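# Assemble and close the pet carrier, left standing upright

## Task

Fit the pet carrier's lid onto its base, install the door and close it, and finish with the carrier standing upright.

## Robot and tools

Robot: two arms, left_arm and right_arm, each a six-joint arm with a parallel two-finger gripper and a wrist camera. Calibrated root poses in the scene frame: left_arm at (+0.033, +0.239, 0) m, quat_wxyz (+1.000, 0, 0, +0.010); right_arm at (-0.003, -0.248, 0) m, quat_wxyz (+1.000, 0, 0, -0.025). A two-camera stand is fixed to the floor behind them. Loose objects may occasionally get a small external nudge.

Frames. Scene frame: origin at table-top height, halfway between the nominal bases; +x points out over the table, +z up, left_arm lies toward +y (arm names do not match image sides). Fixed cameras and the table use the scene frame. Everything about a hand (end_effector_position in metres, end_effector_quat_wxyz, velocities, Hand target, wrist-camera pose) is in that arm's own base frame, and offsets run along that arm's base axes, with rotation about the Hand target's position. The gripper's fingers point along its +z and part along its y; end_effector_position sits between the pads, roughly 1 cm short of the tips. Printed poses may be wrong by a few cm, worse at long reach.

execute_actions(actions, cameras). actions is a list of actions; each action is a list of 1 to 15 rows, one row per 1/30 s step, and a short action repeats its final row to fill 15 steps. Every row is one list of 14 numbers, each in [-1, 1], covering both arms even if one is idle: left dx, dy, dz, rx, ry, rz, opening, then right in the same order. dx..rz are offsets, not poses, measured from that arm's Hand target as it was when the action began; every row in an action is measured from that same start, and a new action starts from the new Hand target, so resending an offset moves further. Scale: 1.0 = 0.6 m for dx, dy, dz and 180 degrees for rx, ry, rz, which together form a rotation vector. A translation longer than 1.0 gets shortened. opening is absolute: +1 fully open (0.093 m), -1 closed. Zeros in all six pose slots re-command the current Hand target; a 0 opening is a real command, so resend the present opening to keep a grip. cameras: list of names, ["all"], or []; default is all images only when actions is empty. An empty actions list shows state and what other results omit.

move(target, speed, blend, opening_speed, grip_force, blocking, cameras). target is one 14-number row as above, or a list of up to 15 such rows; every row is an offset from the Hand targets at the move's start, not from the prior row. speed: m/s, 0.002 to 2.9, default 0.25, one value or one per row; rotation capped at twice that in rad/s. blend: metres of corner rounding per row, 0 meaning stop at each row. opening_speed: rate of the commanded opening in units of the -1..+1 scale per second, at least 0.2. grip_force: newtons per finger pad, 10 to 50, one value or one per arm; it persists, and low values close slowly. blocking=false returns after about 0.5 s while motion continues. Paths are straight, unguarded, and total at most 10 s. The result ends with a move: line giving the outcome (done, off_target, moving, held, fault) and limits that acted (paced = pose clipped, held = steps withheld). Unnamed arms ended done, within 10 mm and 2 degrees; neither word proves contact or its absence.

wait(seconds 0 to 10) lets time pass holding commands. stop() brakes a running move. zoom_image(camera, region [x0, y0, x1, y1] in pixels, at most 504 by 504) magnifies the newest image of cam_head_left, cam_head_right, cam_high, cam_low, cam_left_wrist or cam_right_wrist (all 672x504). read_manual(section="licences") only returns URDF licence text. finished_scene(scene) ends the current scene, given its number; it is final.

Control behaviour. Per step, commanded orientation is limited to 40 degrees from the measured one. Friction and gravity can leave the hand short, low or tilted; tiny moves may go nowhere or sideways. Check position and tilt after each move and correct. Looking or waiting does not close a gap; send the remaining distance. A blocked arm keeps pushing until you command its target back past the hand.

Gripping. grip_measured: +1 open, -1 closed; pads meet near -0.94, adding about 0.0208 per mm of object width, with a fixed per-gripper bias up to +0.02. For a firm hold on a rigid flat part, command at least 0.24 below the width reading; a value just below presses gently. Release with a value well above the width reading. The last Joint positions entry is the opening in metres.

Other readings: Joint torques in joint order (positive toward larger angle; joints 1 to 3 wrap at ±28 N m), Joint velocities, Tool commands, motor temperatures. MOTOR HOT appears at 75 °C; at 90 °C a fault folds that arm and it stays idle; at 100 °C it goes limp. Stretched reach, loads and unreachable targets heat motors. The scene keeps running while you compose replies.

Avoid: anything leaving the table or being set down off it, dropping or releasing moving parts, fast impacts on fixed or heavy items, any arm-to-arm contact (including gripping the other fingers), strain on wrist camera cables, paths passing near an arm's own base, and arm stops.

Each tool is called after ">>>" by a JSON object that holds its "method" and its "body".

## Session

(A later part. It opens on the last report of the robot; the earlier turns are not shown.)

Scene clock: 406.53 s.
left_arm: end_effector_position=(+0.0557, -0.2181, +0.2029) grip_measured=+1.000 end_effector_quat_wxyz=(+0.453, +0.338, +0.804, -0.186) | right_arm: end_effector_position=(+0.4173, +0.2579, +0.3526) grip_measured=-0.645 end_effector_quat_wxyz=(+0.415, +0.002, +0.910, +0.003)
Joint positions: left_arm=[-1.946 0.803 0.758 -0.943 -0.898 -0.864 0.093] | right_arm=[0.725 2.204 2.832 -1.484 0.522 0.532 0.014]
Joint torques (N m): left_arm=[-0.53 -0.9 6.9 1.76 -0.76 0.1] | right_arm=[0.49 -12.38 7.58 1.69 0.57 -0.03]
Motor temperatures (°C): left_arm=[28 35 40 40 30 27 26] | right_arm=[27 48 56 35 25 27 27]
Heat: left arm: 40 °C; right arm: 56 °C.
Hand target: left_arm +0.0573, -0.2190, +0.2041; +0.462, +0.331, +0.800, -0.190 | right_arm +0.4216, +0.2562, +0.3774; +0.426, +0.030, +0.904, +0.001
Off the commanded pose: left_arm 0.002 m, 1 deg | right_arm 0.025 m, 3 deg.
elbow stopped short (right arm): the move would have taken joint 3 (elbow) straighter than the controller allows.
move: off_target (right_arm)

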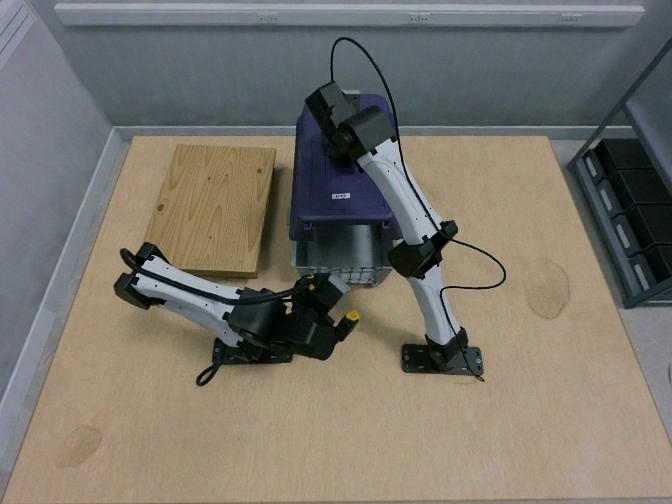

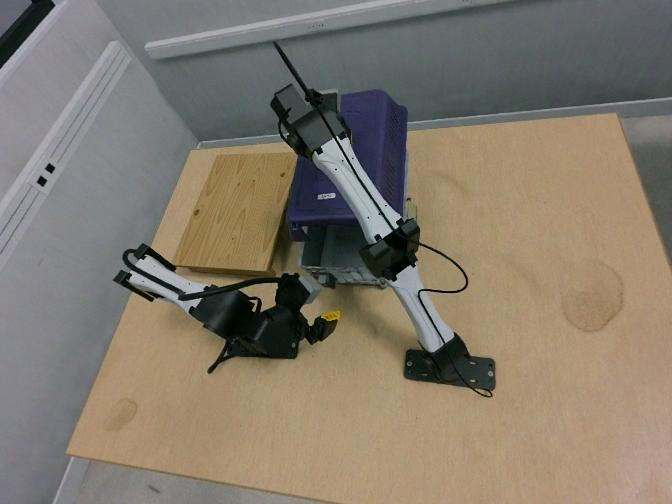

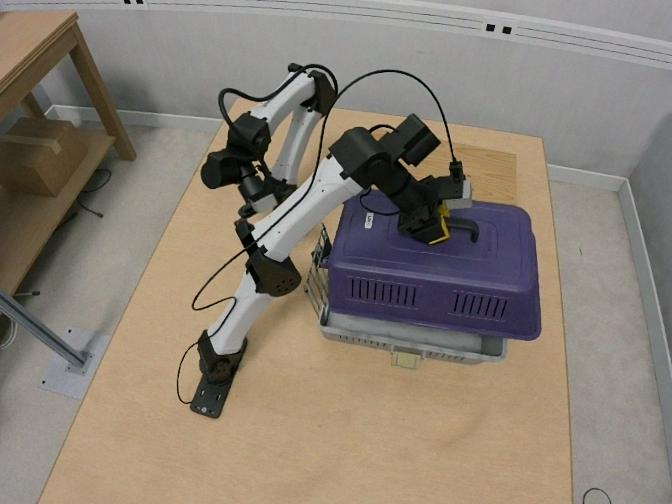

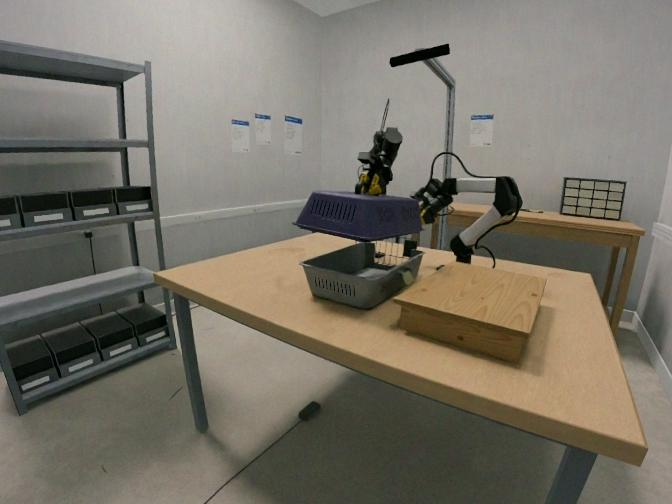

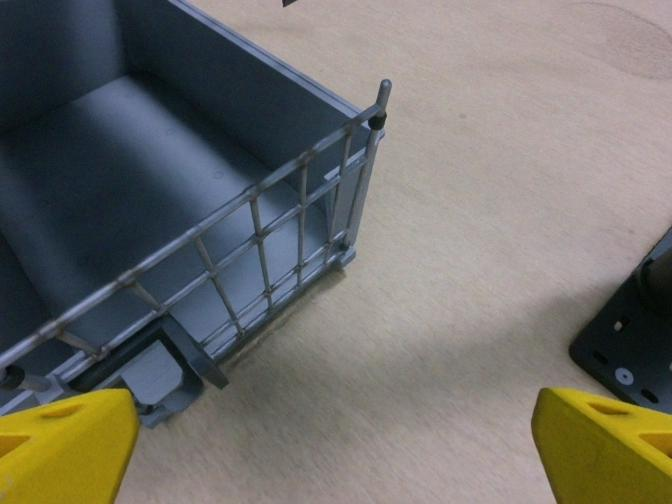

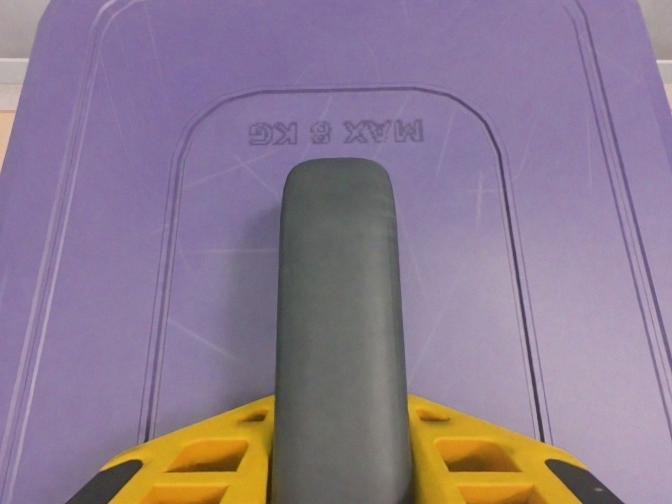

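>>> {"method": "move", "body": {"target": [0,0,0,0,0,0,1,-0.05,0.0,-0.067,0,0.012,0,-0.98], "cameras": ["all"], "speed": 0.1}}

>>> {"method": "zoom_image", "body": {"camera": "cam_high", "region": [280, 200, 560, 400]}}

>>> {"method": "zoom_image", "body": {"camera": "cam_head_left", "region": [260, 80, 460, 300]}}

>>> {"method": "zoom_image", "body": {"camera": "cam_low", "region": [260, 160, 460, 320]}}

Scene clock: 458.10 s.
left_arm: end_effector_position=(+0.0557, -0.2181, +0.2029) grip_measured=+1.000 end_effector_quat_wxyz=(+0.453, +0.338, +0.804, -0.186) | right_arm: end_effector_position=(+0.3910, +0.2593, +0.3061) grip_measured=-0.645 end_effector_quat_wxyz=(+0.366, +0.015, +0.930, -0.019)
Joint positions: left_arm=[-1.946 0.803 0.758 -0.943 -0.898 -0.864 0.093] | right_arm=[0.768 2.026 2.381 -1.366 0.53 0.645 0.014]
Joint torques (N m): left_arm=[-0.54 -0.9 6.91 1.76 -0.76 0.1] | right_arm=[0.76 -14.95 5.98 1.52 0.63 -0.1]
Motor temperatures (°C): left_arm=[28 34 39 40 30 27 25] | right_arm=[27 56 55 34 25 27 27]
Heat: left arm: 40 °C; right arm: 56 °C.
Hand target: left_arm +0.0573, -0.2190, +0.2041; +0.462, +0.331, +0.800, -0.190 | right_arm +0.3916, +0.2561, +0.3372; +0.409, +0.030, +0.912, +0.000
Off the commanded pose: left_arm 0.002 m, 1 deg | right_arm 0.031 m, 6 deg.
move: off_target (right_arm)

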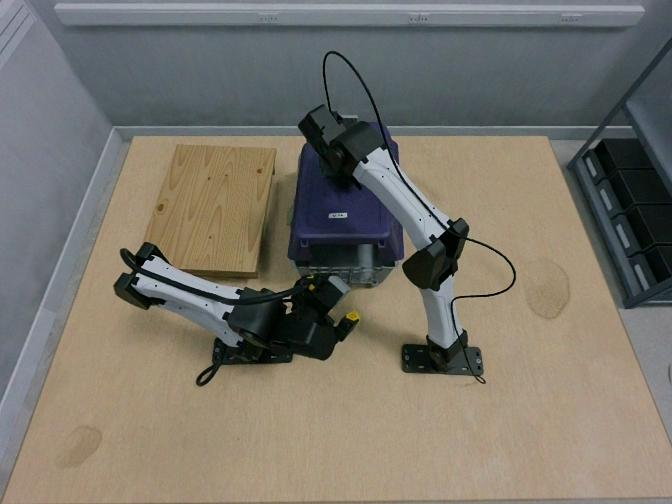

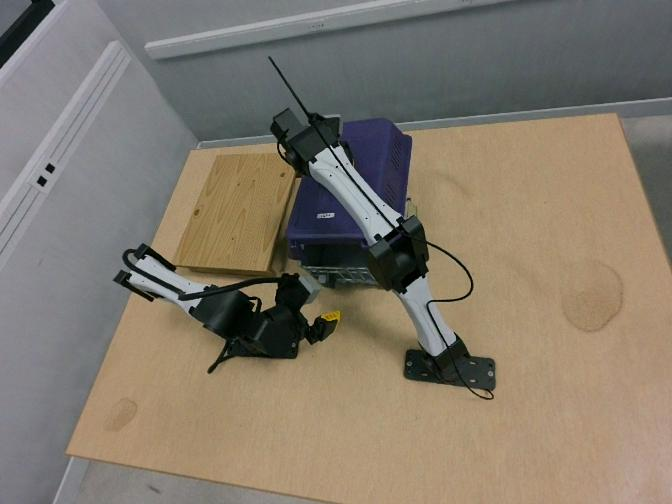

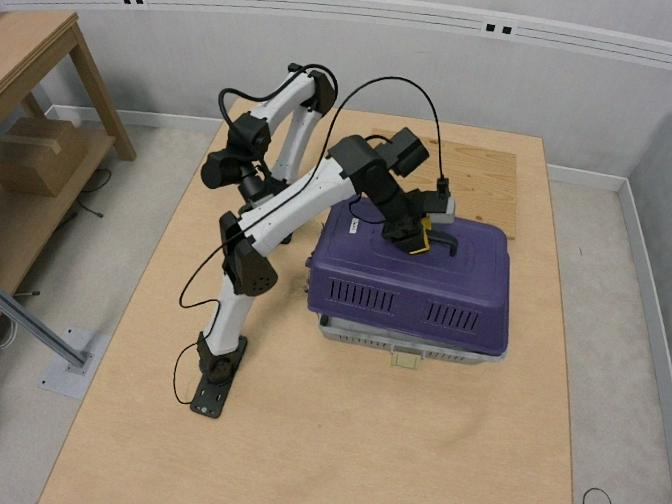

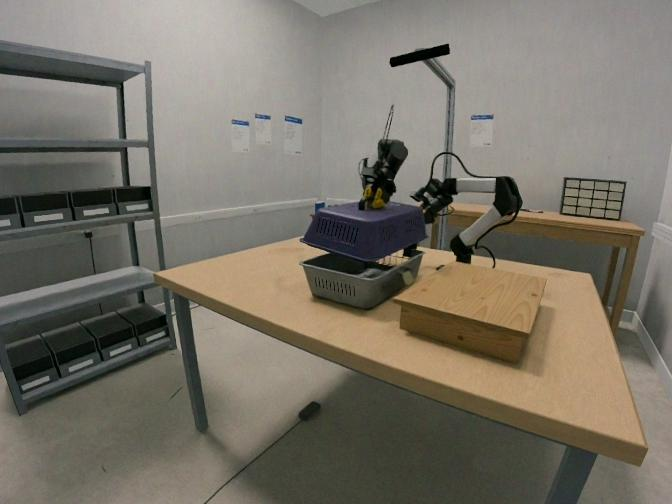

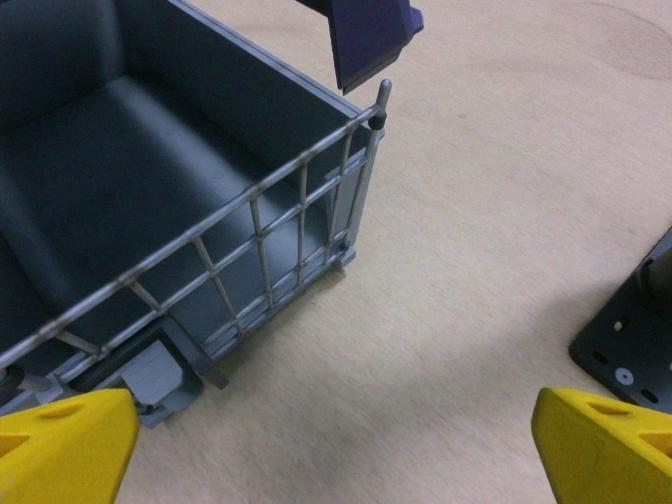

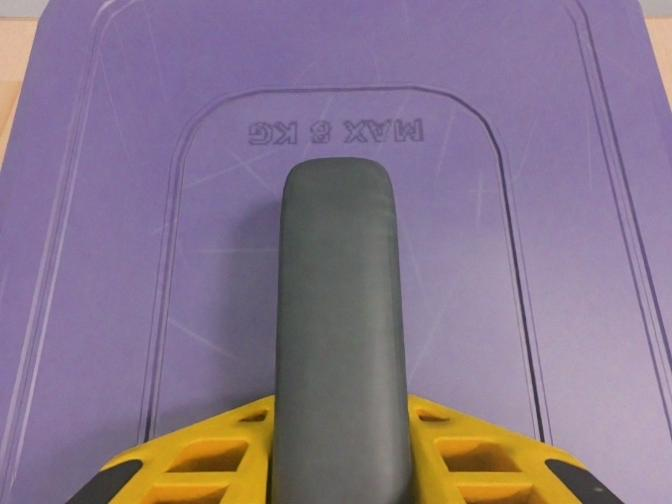

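Scaled by 1.800 from the camera's 672x504 image, which has a finer 960x720 frame.

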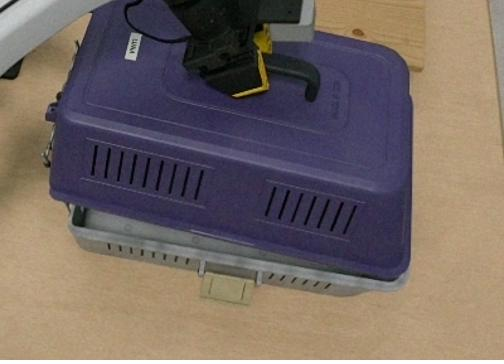

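Scaled by 2.291 from the camera's 672x504 image, which has a finer 960x720 frame.

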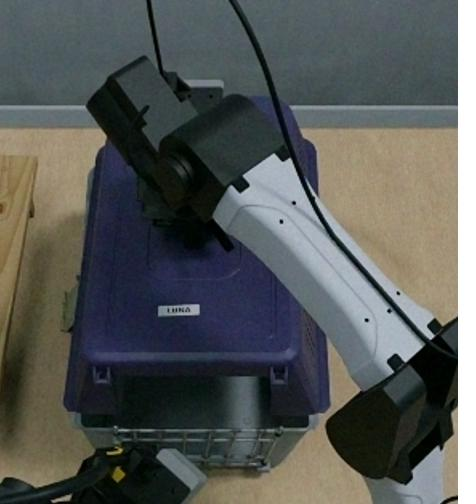

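Scaled by 2.520 from the camera's 672x504 image, which has a finer 960x720 frame.

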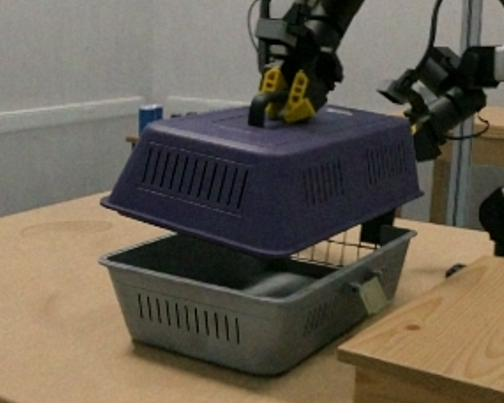

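>>> {"method": "move", "body": {"target": [0,0,0,0,0,0,1,0.008,0.0,0.0,0.006,-0.015,0.006,-0.98], "cameras": ["all"], "speed": 0.1}}

>>> {"method": "zoom_image", "body": {"camera": "cam_high", "region": [280, 200, 560, 400]}}

>>> {"method": "zoom_image", "body": {"camera": "cam_head_left", "region": [260, 80, 460, 300]}}

>>> {"method": "zoom_image", "body": {"camera": "cam_low", "region": [260, 160, 460, 320]}}

Scene clock: 482.13 s.
left_arm: end_effector_position=(+0.0557, -0.2181, +0.2029) grip_measured=+1.000 end_effector_quat_wxyz=(+0.453, +0.338, +0.804, -0.186) | right_arm: end_effector_position=(+0.3944, +0.2626, +0.3011) grip_measured=-0.645 end_effector_quat_wxyz=(+0.384, +0.009, +0.923, -0.006)
Joint positions: left_arm=[-1.946 0.803 0.758 -0.943 -0.898 -0.864 0.093] | right_arm=[0.768 1.956 2.222 -1.223 0.53 0.616 0.014]
Joint torques (N m): left_arm=[-0.54 -0.9 6.9 1.76 -0.76 0.1] | right_arm=[0.16 -15.35 6.37 1.61 0.61 -0.21]
Motor temperatures (°C): left_arm=[28 34 39 39 30 27 25] | right_arm=[27 58 52 34 25 27 27]
Heat: left arm: 39 °C; right arm: 58 °C.
Hand target: left_arm +0.0573, -0.2190, +0.2041; +0.462, +0.331, +0.800, -0.190 | right_arm +0.3964, +0.2561, +0.3371; +0.430, +0.025, +0.903, +0.014
Off the commanded pose: left_arm 0.002 m, 1 deg | right_arm 0.037 m, 6 deg.
move: off_target (right_arm)

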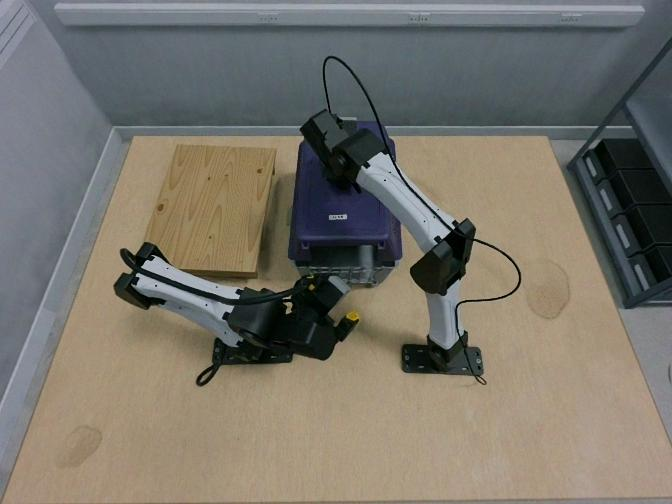

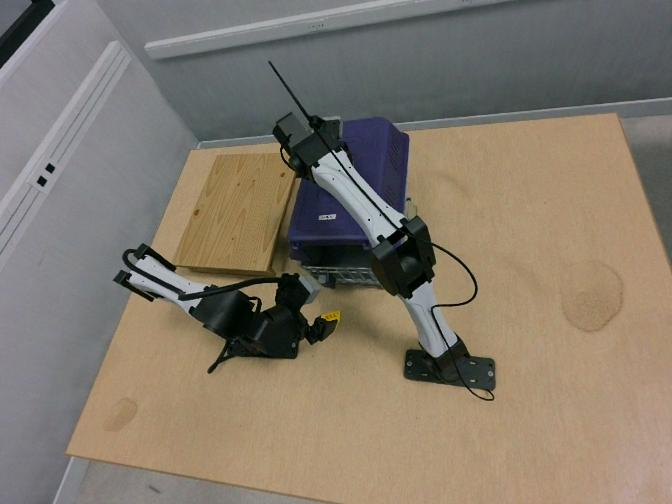

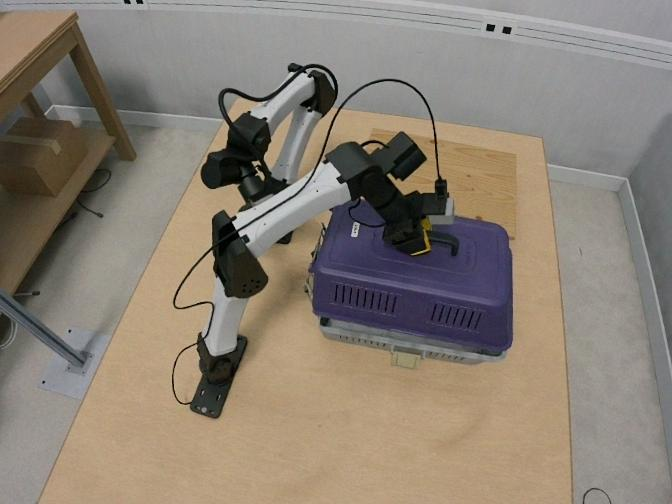

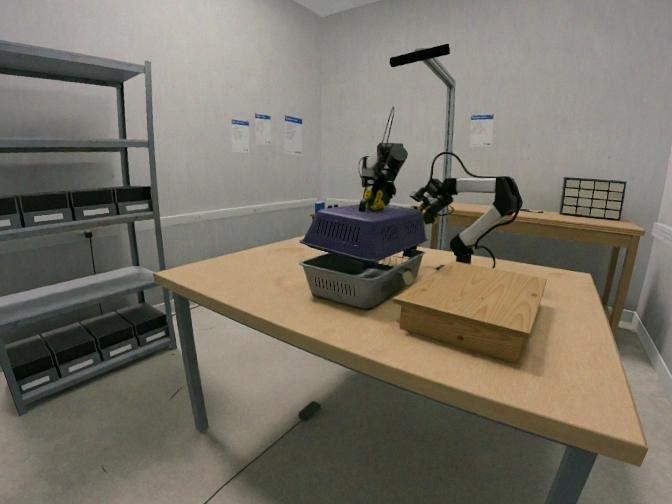

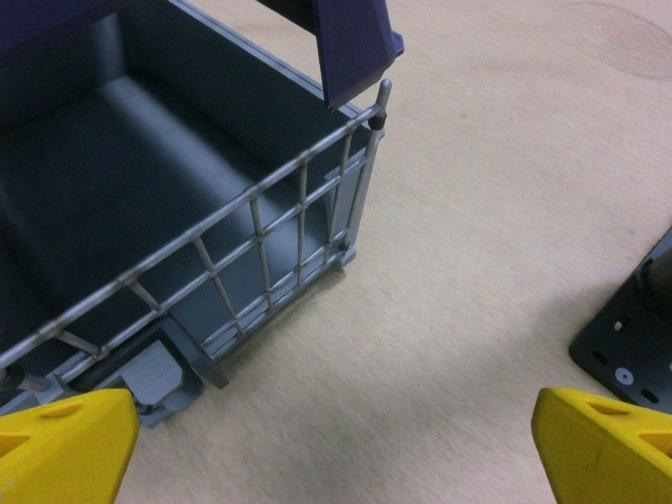

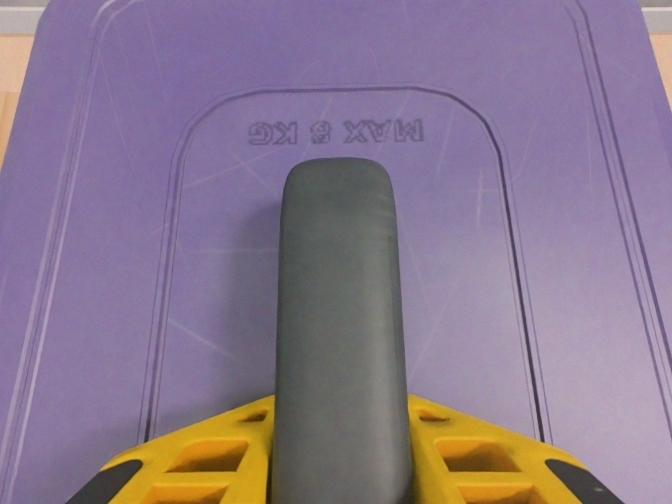

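Scaled by 1.800 from the camera's 672x504 image, which has a finer 960x720 frame.

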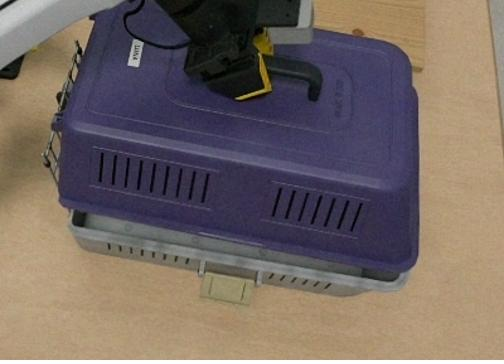

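Scaled by 2.291 from the camera's 672x504 image, which has a finer 960x720 frame.

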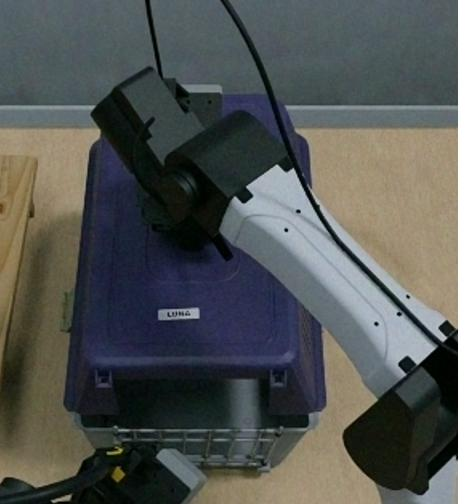

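Scaled by 2.520 from the camera's 672x504 image, which has a finer 960x720 frame.

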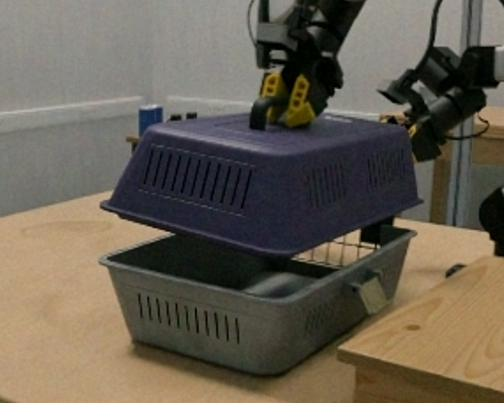

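>>> {"method": "zoom_image", "body": {"camera": "cam_left_wrist", "region": [270, 0, 450, 140]}}

>>> {"method": "zoom_image", "body": {"camera": "cam_head_left", "region": [285, 225, 415, 295]}}

>>> {"method": "zoom_image", "body": {"camera": "cam_head_right", "region": [280, 215, 420, 300]}}

>>> {"method": "zoom_image", "body": {"camera": "cam_high", "region": [290, 210, 370, 350]}}

Scaled by 2.800 from the camera's 672x504 image, which has a finer 960x720 frame.

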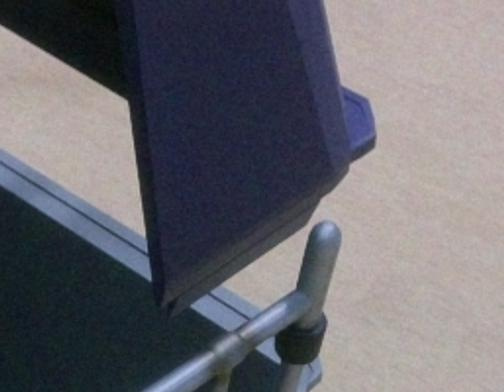

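Scaled by 3.877 from the camera's 672x504 image, which has a finer 960x720 frame.

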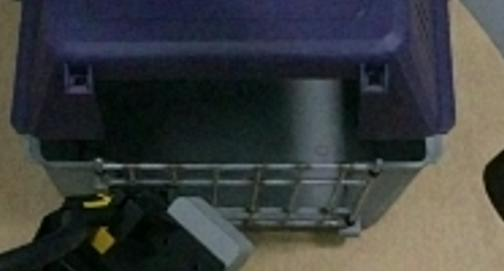

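Scaled by 3.600 from the camera's 672x504 image, which has a finer 960x720 frame.

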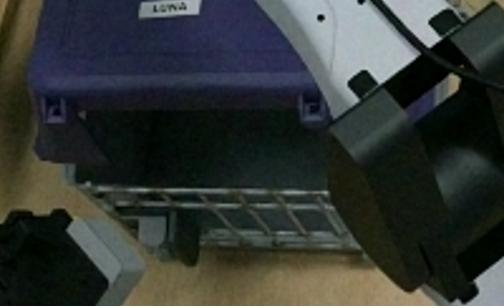

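Scaled by 3.600 from the camera's 672x504 image, which has a finer 960x720 frame.

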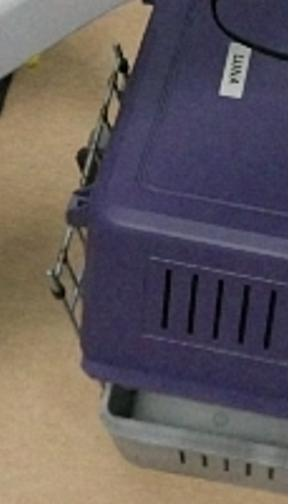

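>>> {"method": "move", "body": {"target": [0,0,0,0,0,0,1,0.0,-0.015,0.0,0.017,0.006,0.0,-0.98], "cameras": ["all"], "speed": 0.1}}

>>> {"method": "zoom_image", "body": {"camera": "cam_head_left", "region": [285, 225, 415, 295]}}

>>> {"method": "zoom_image", "body": {"camera": "cam_left_wrist", "region": [270, 0, 450, 140]}}

>>> {"method": "zoom_image", "body": {"camera": "cam_low", "region": [280, 180, 440, 320]}}

>>> {"method": "zoom_image", "body": {"camera": "cam_high", "region": [280, 200, 560, 400]}}

Scene clock: 541.83 s.
left_arm: end_effector_position=(+0.0557, -0.2181, +0.2029) grip_measured=+1.000 end_effector_quat_wxyz=(+0.453, +0.338, +0.804, -0.186) | right_arm: end_effector_position=(+0.3943, +0.2518, +0.3035) grip_measured=-0.645 end_effector_quat_wxyz=(+0.381, +0.019, +0.925, +0.008)
Joint positions: left_arm=[-1.946 0.803 0.758 -0.943 -0.898 -0.864 0.093] | right_arm=[0.74 1.91 2.167 -1.195 0.493 0.616 0.014]
Joint torques (N m): left_arm=[-0.54 -0.9 6.93 1.76 -0.76 0.1] | right_arm=[-0.29 -14.82 6.46 1.74 0.37 -0.12]
Motor temperatures (°C): left_arm=[28 33 39 39 30 27 25] | right_arm=[27 79 49 37 25 27 28]
Heat: left arm: 39 °C; right arm: 79 °C. Fold the right arm in close to its base, or ease its load, before you think long.
Hand target: left_arm +0.0573, -0.2190, +0.2041; +0.462, +0.331, +0.800, -0.190 | right_arm +0.3963, +0.2472, +0.3372; +0.420, +0.037, +0.906, +0.038
Off the commanded pose: left_arm 0.002 m, 1 deg | right_arm 0.034 m, 6 deg.
MOTOR HOT: joint 2 (shoulder) of the right arm reports 79 °C; the controller's stop level is 90 °C. To cool a motor, set the load down, stop pushing, or move to a pose that needs little force.
move: off_target (right_arm)

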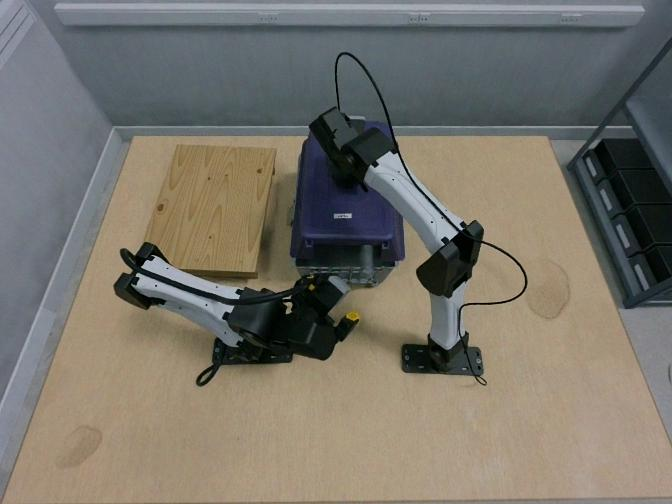

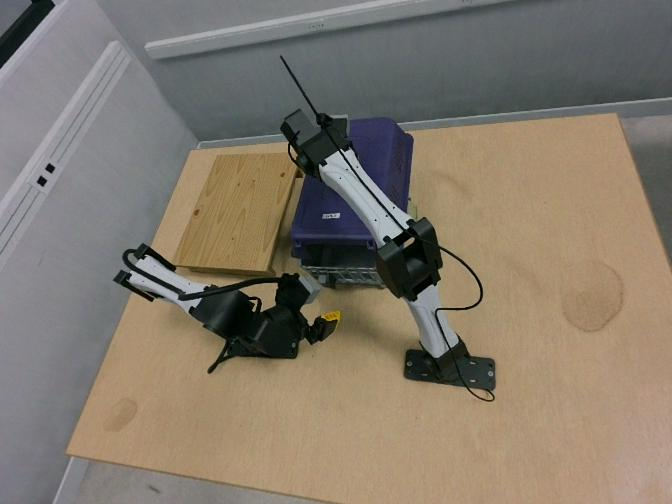

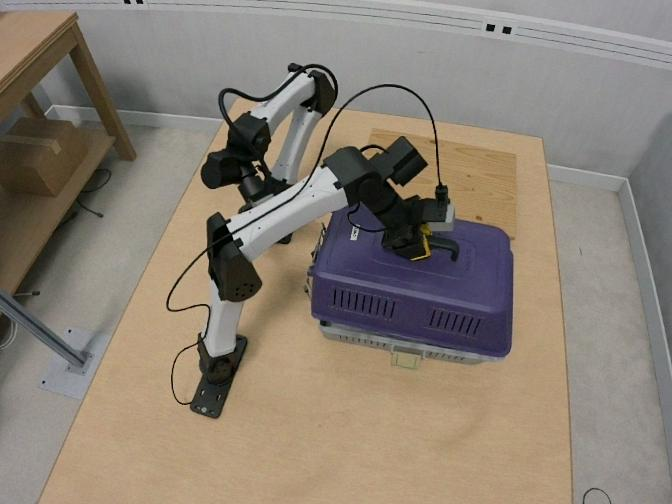

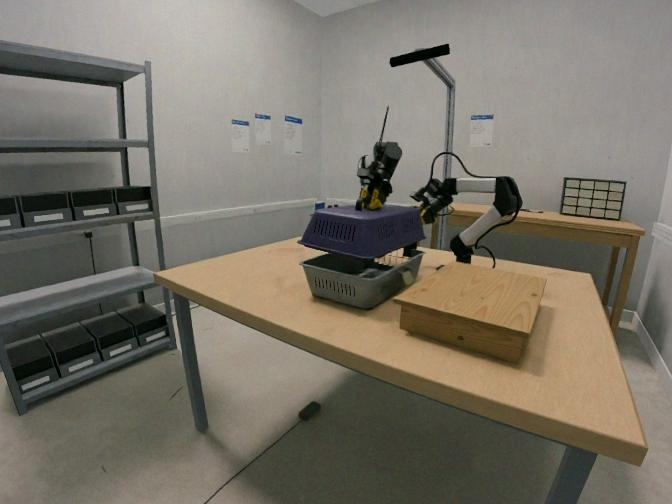

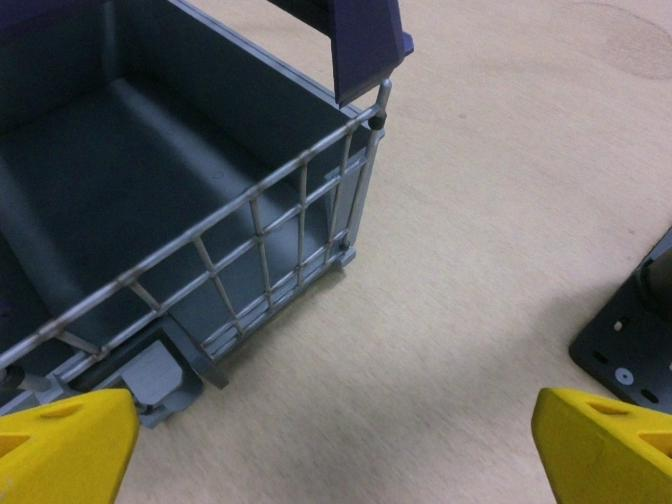

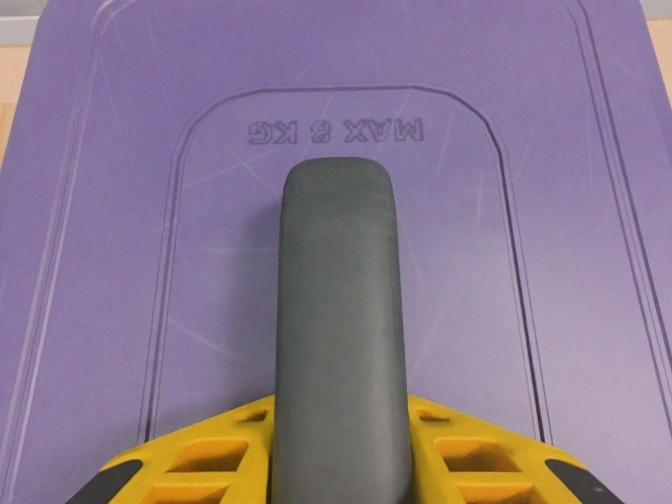

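Scaled by 3.877 from the camera's 672x504 image, which has a finer 960x720 frame.

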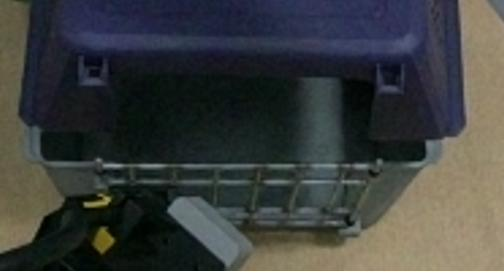

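Scaled by 2.800 from the camera's 672x504 image, which has a finer 960x720 frame.

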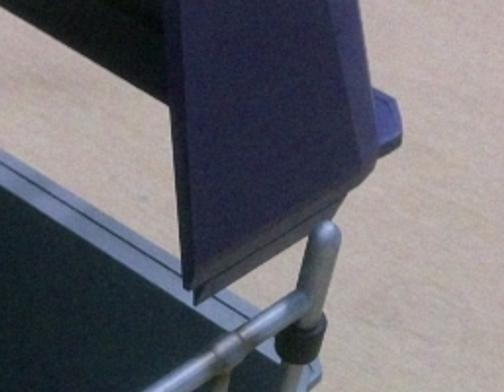

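Scaled by 3.150 from the camera's 672x504 image, which has a finer 960x720 frame.

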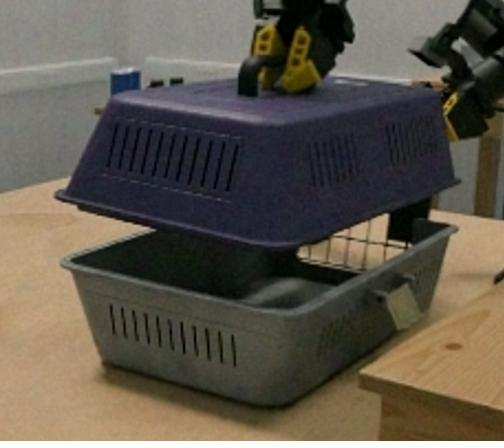

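Scaled by 1.800 from the camera's 672x504 image, which has a finer 960x720 frame.

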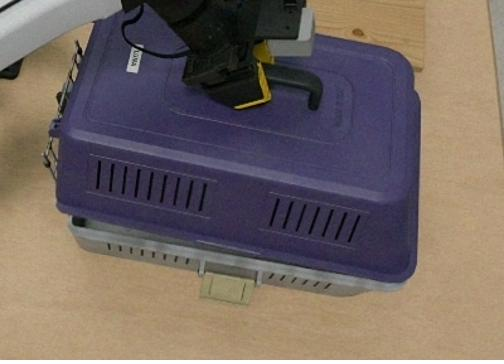

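>>> {"method": "move", "body": {"target": [0,0,0,0,0,0,1,0.0,0.004,-0.05,0,0,0.0,-0.98], "cameras": ["cam_left_wrist","cam_head_left","cam_low","cam_high"], "speed": 0.08}}

>>> {"method": "zoom_image", "body": {"camera": "cam_left_wrist", "region": [270, 0, 450, 140]}}

>>> {"method": "zoom_image", "body": {"camera": "cam_head_left", "region": [285, 225, 415, 295]}}

Scene clock: 553.57 s.
left_arm: end_effector_position=(+0.0557, -0.2181, +0.2029) grip_measured=+1.000 end_effector_quat_wxyz=(+0.453, +0.338, +0.804, -0.186) | right_arm: end_effector_position=(+0.3936, +0.2513, +0.2728) grip_measured=-0.645 end_effector_quat_wxyz=(+0.379, +0.018, +0.925, +0.008)
Joint positions: left_arm=[-1.946 0.803 0.758 -0.943 -0.898 -0.864 0.093] | right_arm=[0.74 1.846 1.949 -1.045 0.493 0.616 0.014]
Joint torques (N m): left_arm=[-0.54 -0.9 6.9 1.76 -0.76 0.1] | right_arm=[0.13 -14.49 7.01 1.69 0.4 -0.08]
Motor temperatures (°C): left_arm=[28 33 39 39 30 27 25] | right_arm=[27 78 49 36 25 27 28]
Heat: left arm: 39 °C; right arm: 78 °C. Fold the right arm in close to its base, or ease its load, before you think long.
Hand target: left_arm +0.0573, -0.2190, +0.2041; +0.462, +0.331, +0.800, -0.190 | right_arm +0.3964, +0.2496, +0.3071; +0.420, +0.037, +0.906, +0.037
Off the commanded pose: left_arm 0.002 m, 1 deg | right_arm 0.035 m, 7 deg.
MOTOR HOT: still on. Joint 2 (shoulder) of the right arm reports 78 °C.
move: off_target (right_arm)
Images, in order (width x height): cam_head_left 672x504, cam_high 672x504, cam_low 672x504, cam_left_wrist 672x504.

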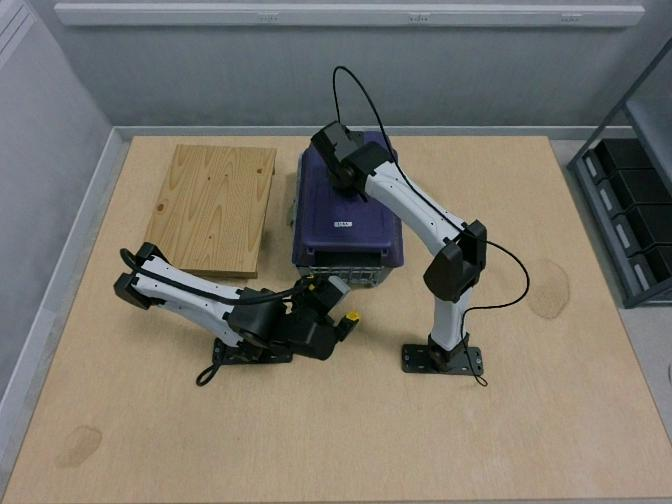

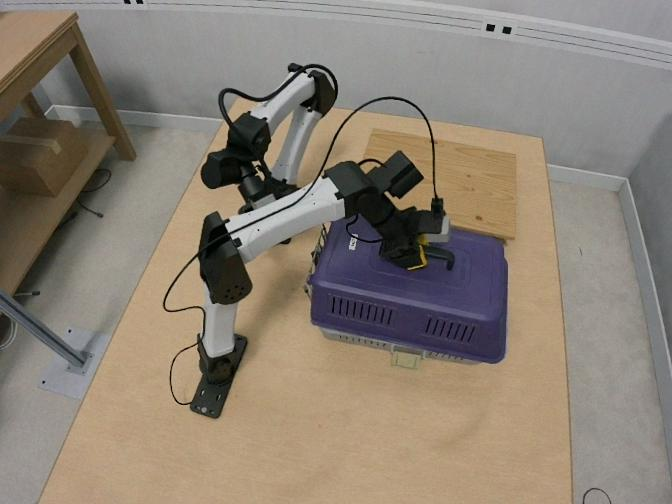

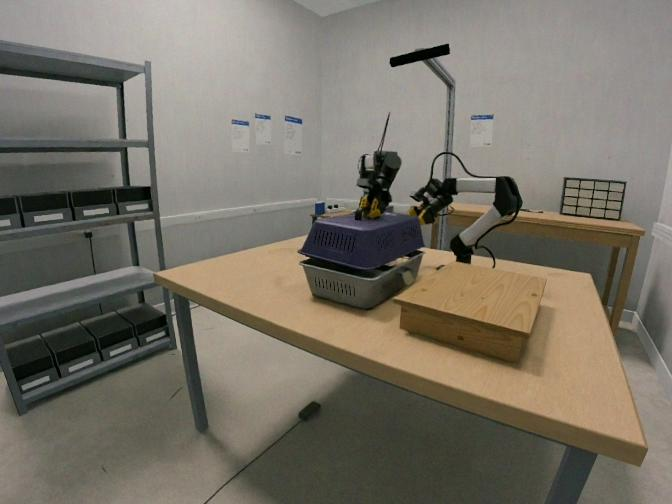

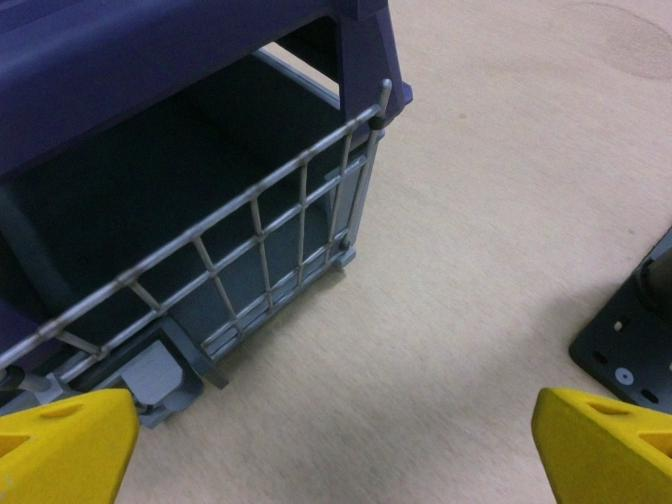

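Scaled by 2.800 from the camera's 672x504 image, which has a finer 960x720 frame.

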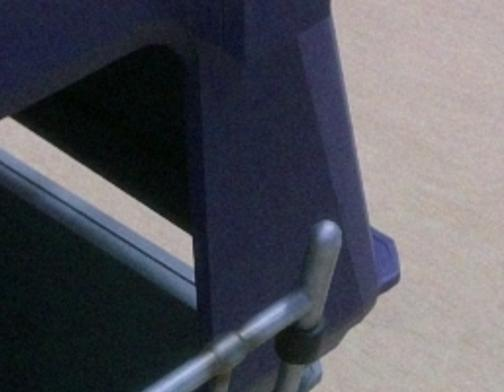

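Scaled by 3.877 from the camera's 672x504 image, which has a finer 960x720 frame.

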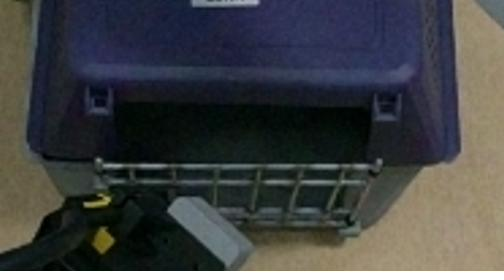

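>>> {"method": "move", "body": {"target": [0,0,0,0,0,0,1,-0.025,0.002,0.0,0,0,0.0,-0.98], "cameras": ["cam_left_wrist","cam_head_left","cam_low","cam_high"], "speed": 0.08}}

>>> {"method": "zoom_image", "body": {"camera": "cam_left_wrist", "region": [270, 0, 450, 140]}}

>>> {"method": "zoom_image", "body": {"camera": "cam_high", "region": [290, 210, 550, 380]}}

>>> {"method": "zoom_image", "body": {"camera": "cam_low", "region": [280, 180, 440, 320]}}

Scene clock: 572.67 s.
left_arm: end_effector_position=(+0.0557, -0.2181, +0.2029) grip_measured=+1.000 end_effector_quat_wxyz=(+0.453, +0.338, +0.804, -0.186) | right_arm: end_effector_position=(+0.3811, +0.2534, +0.2744) grip_measured=-0.645 end_effector_quat_wxyz=(+0.379, +0.017, +0.925, +0.015)
Joint positions: left_arm=[-1.946 0.803 0.758 -0.943 -0.898 -0.864 0.093] | right_arm=[0.762 1.809 1.91 -1.043 0.494 0.635 0.014]
Joint torques (N m): left_arm=[-0.54 -0.9 6.9 1.76 -0.76 0.1] | right_arm=[0.81 -14.17 6.75 1.6 0.55 0]
Motor temperatures (°C): left_arm=[28 33 39 39 30 27 25] | right_arm=[27 73 50 37 25 27 28]
Heat: left arm: 39 °C; right arm: 73 °C. Fold the right arm in close to its base, or ease its load, before you think long.
Hand target: left_arm +0.0573, -0.2190, +0.2041; +0.462, +0.331, +0.800, -0.190 | right_arm +0.3814, +0.2508, +0.3071; +0.420, +0.037, +0.906, +0.037
Off the commanded pose: left_arm 0.002 m, 1 deg | right_arm 0.033 m, 6 deg.
MOTOR HOT: still on. Joint 2 (shoulder) of the right arm reports 73 °C.
move: off_target (right_arm)
Images, in order (width x height): cam_head_left 672x504, cam_high 672x504, cam_low 672x504, cam_left_wrist 672x504.

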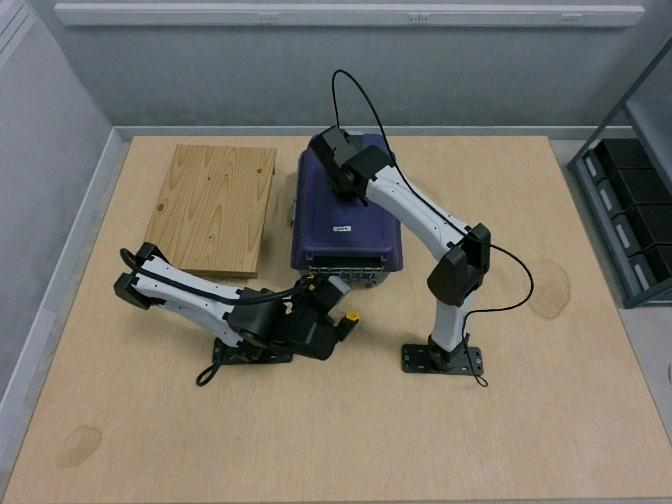

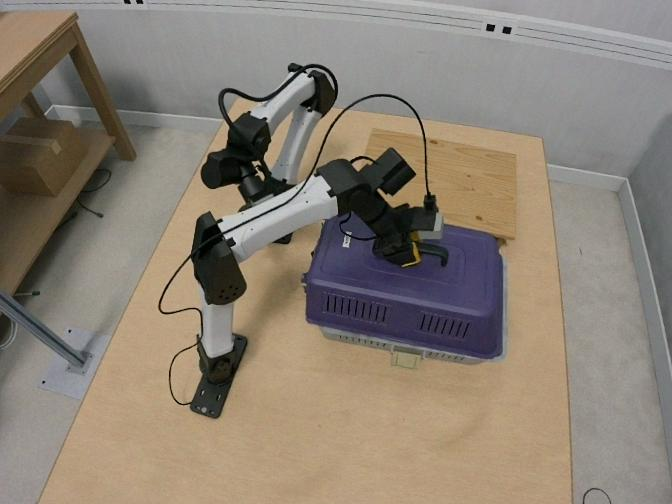

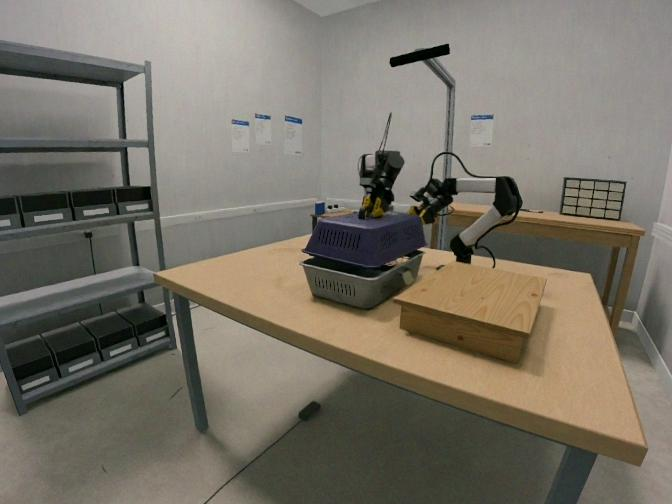

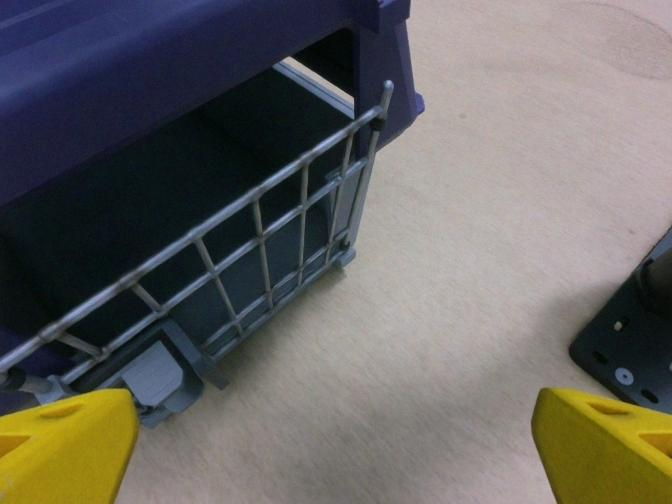

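Scaled by 2.800 from the camera's 672x504 image, which has a finer 960x720 frame.

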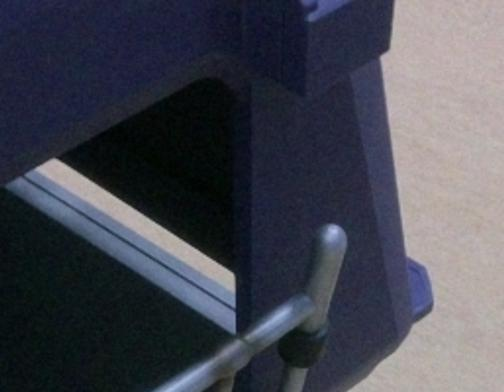

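Scaled by 1.938 from the camera's 672x504 image, which has a finer 960x720 frame.

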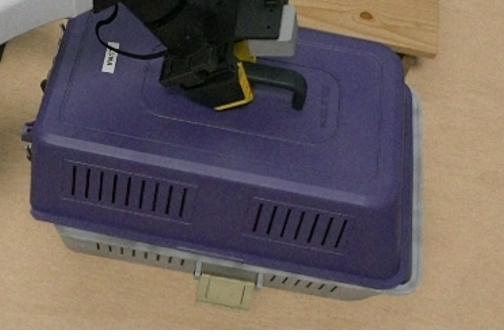

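Scaled by 3.150 from the camera's 672x504 image, which has a finer 960x720 frame.

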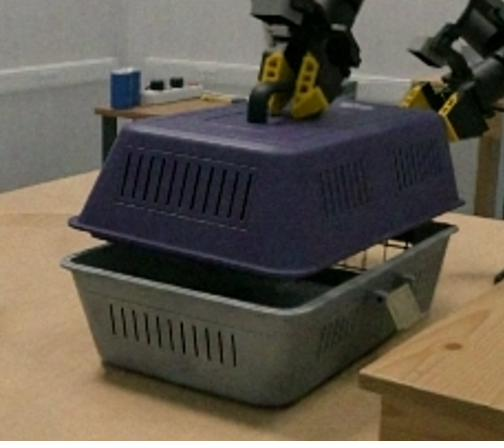

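>>> {"method": "zoom_image", "body": {"camera": "cam_head_left", "region": [285, 225, 415, 295]}}

>>> {"method": "zoom_image", "body": {"camera": "cam_high", "region": [290, 210, 350, 330]}}

>>> {"method": "zoom_image", "body": {"camera": "cam_left_wrist", "region": [0, 0, 504, 430]}}

Scaled by 3.877 from the camera's 672x504 image, which has a finer 960x720 frame.

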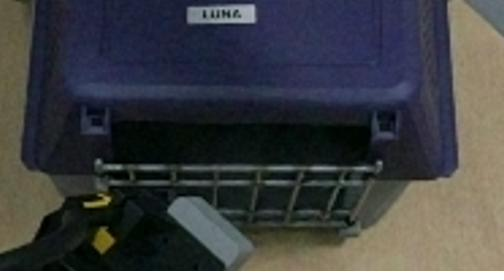

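Scaled by 4.200 from the camera's 672x504 image, which has a finer 960x720 frame.

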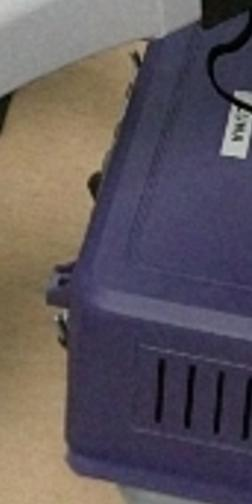

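Scaled by 1.000.

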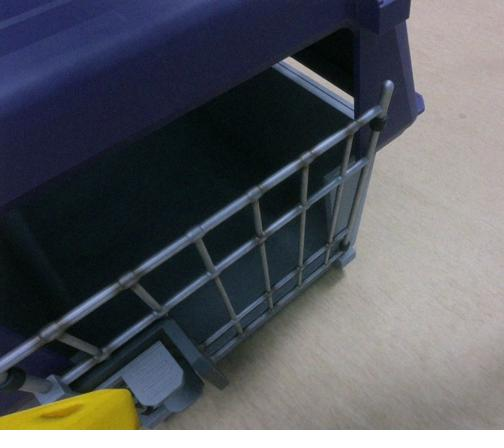

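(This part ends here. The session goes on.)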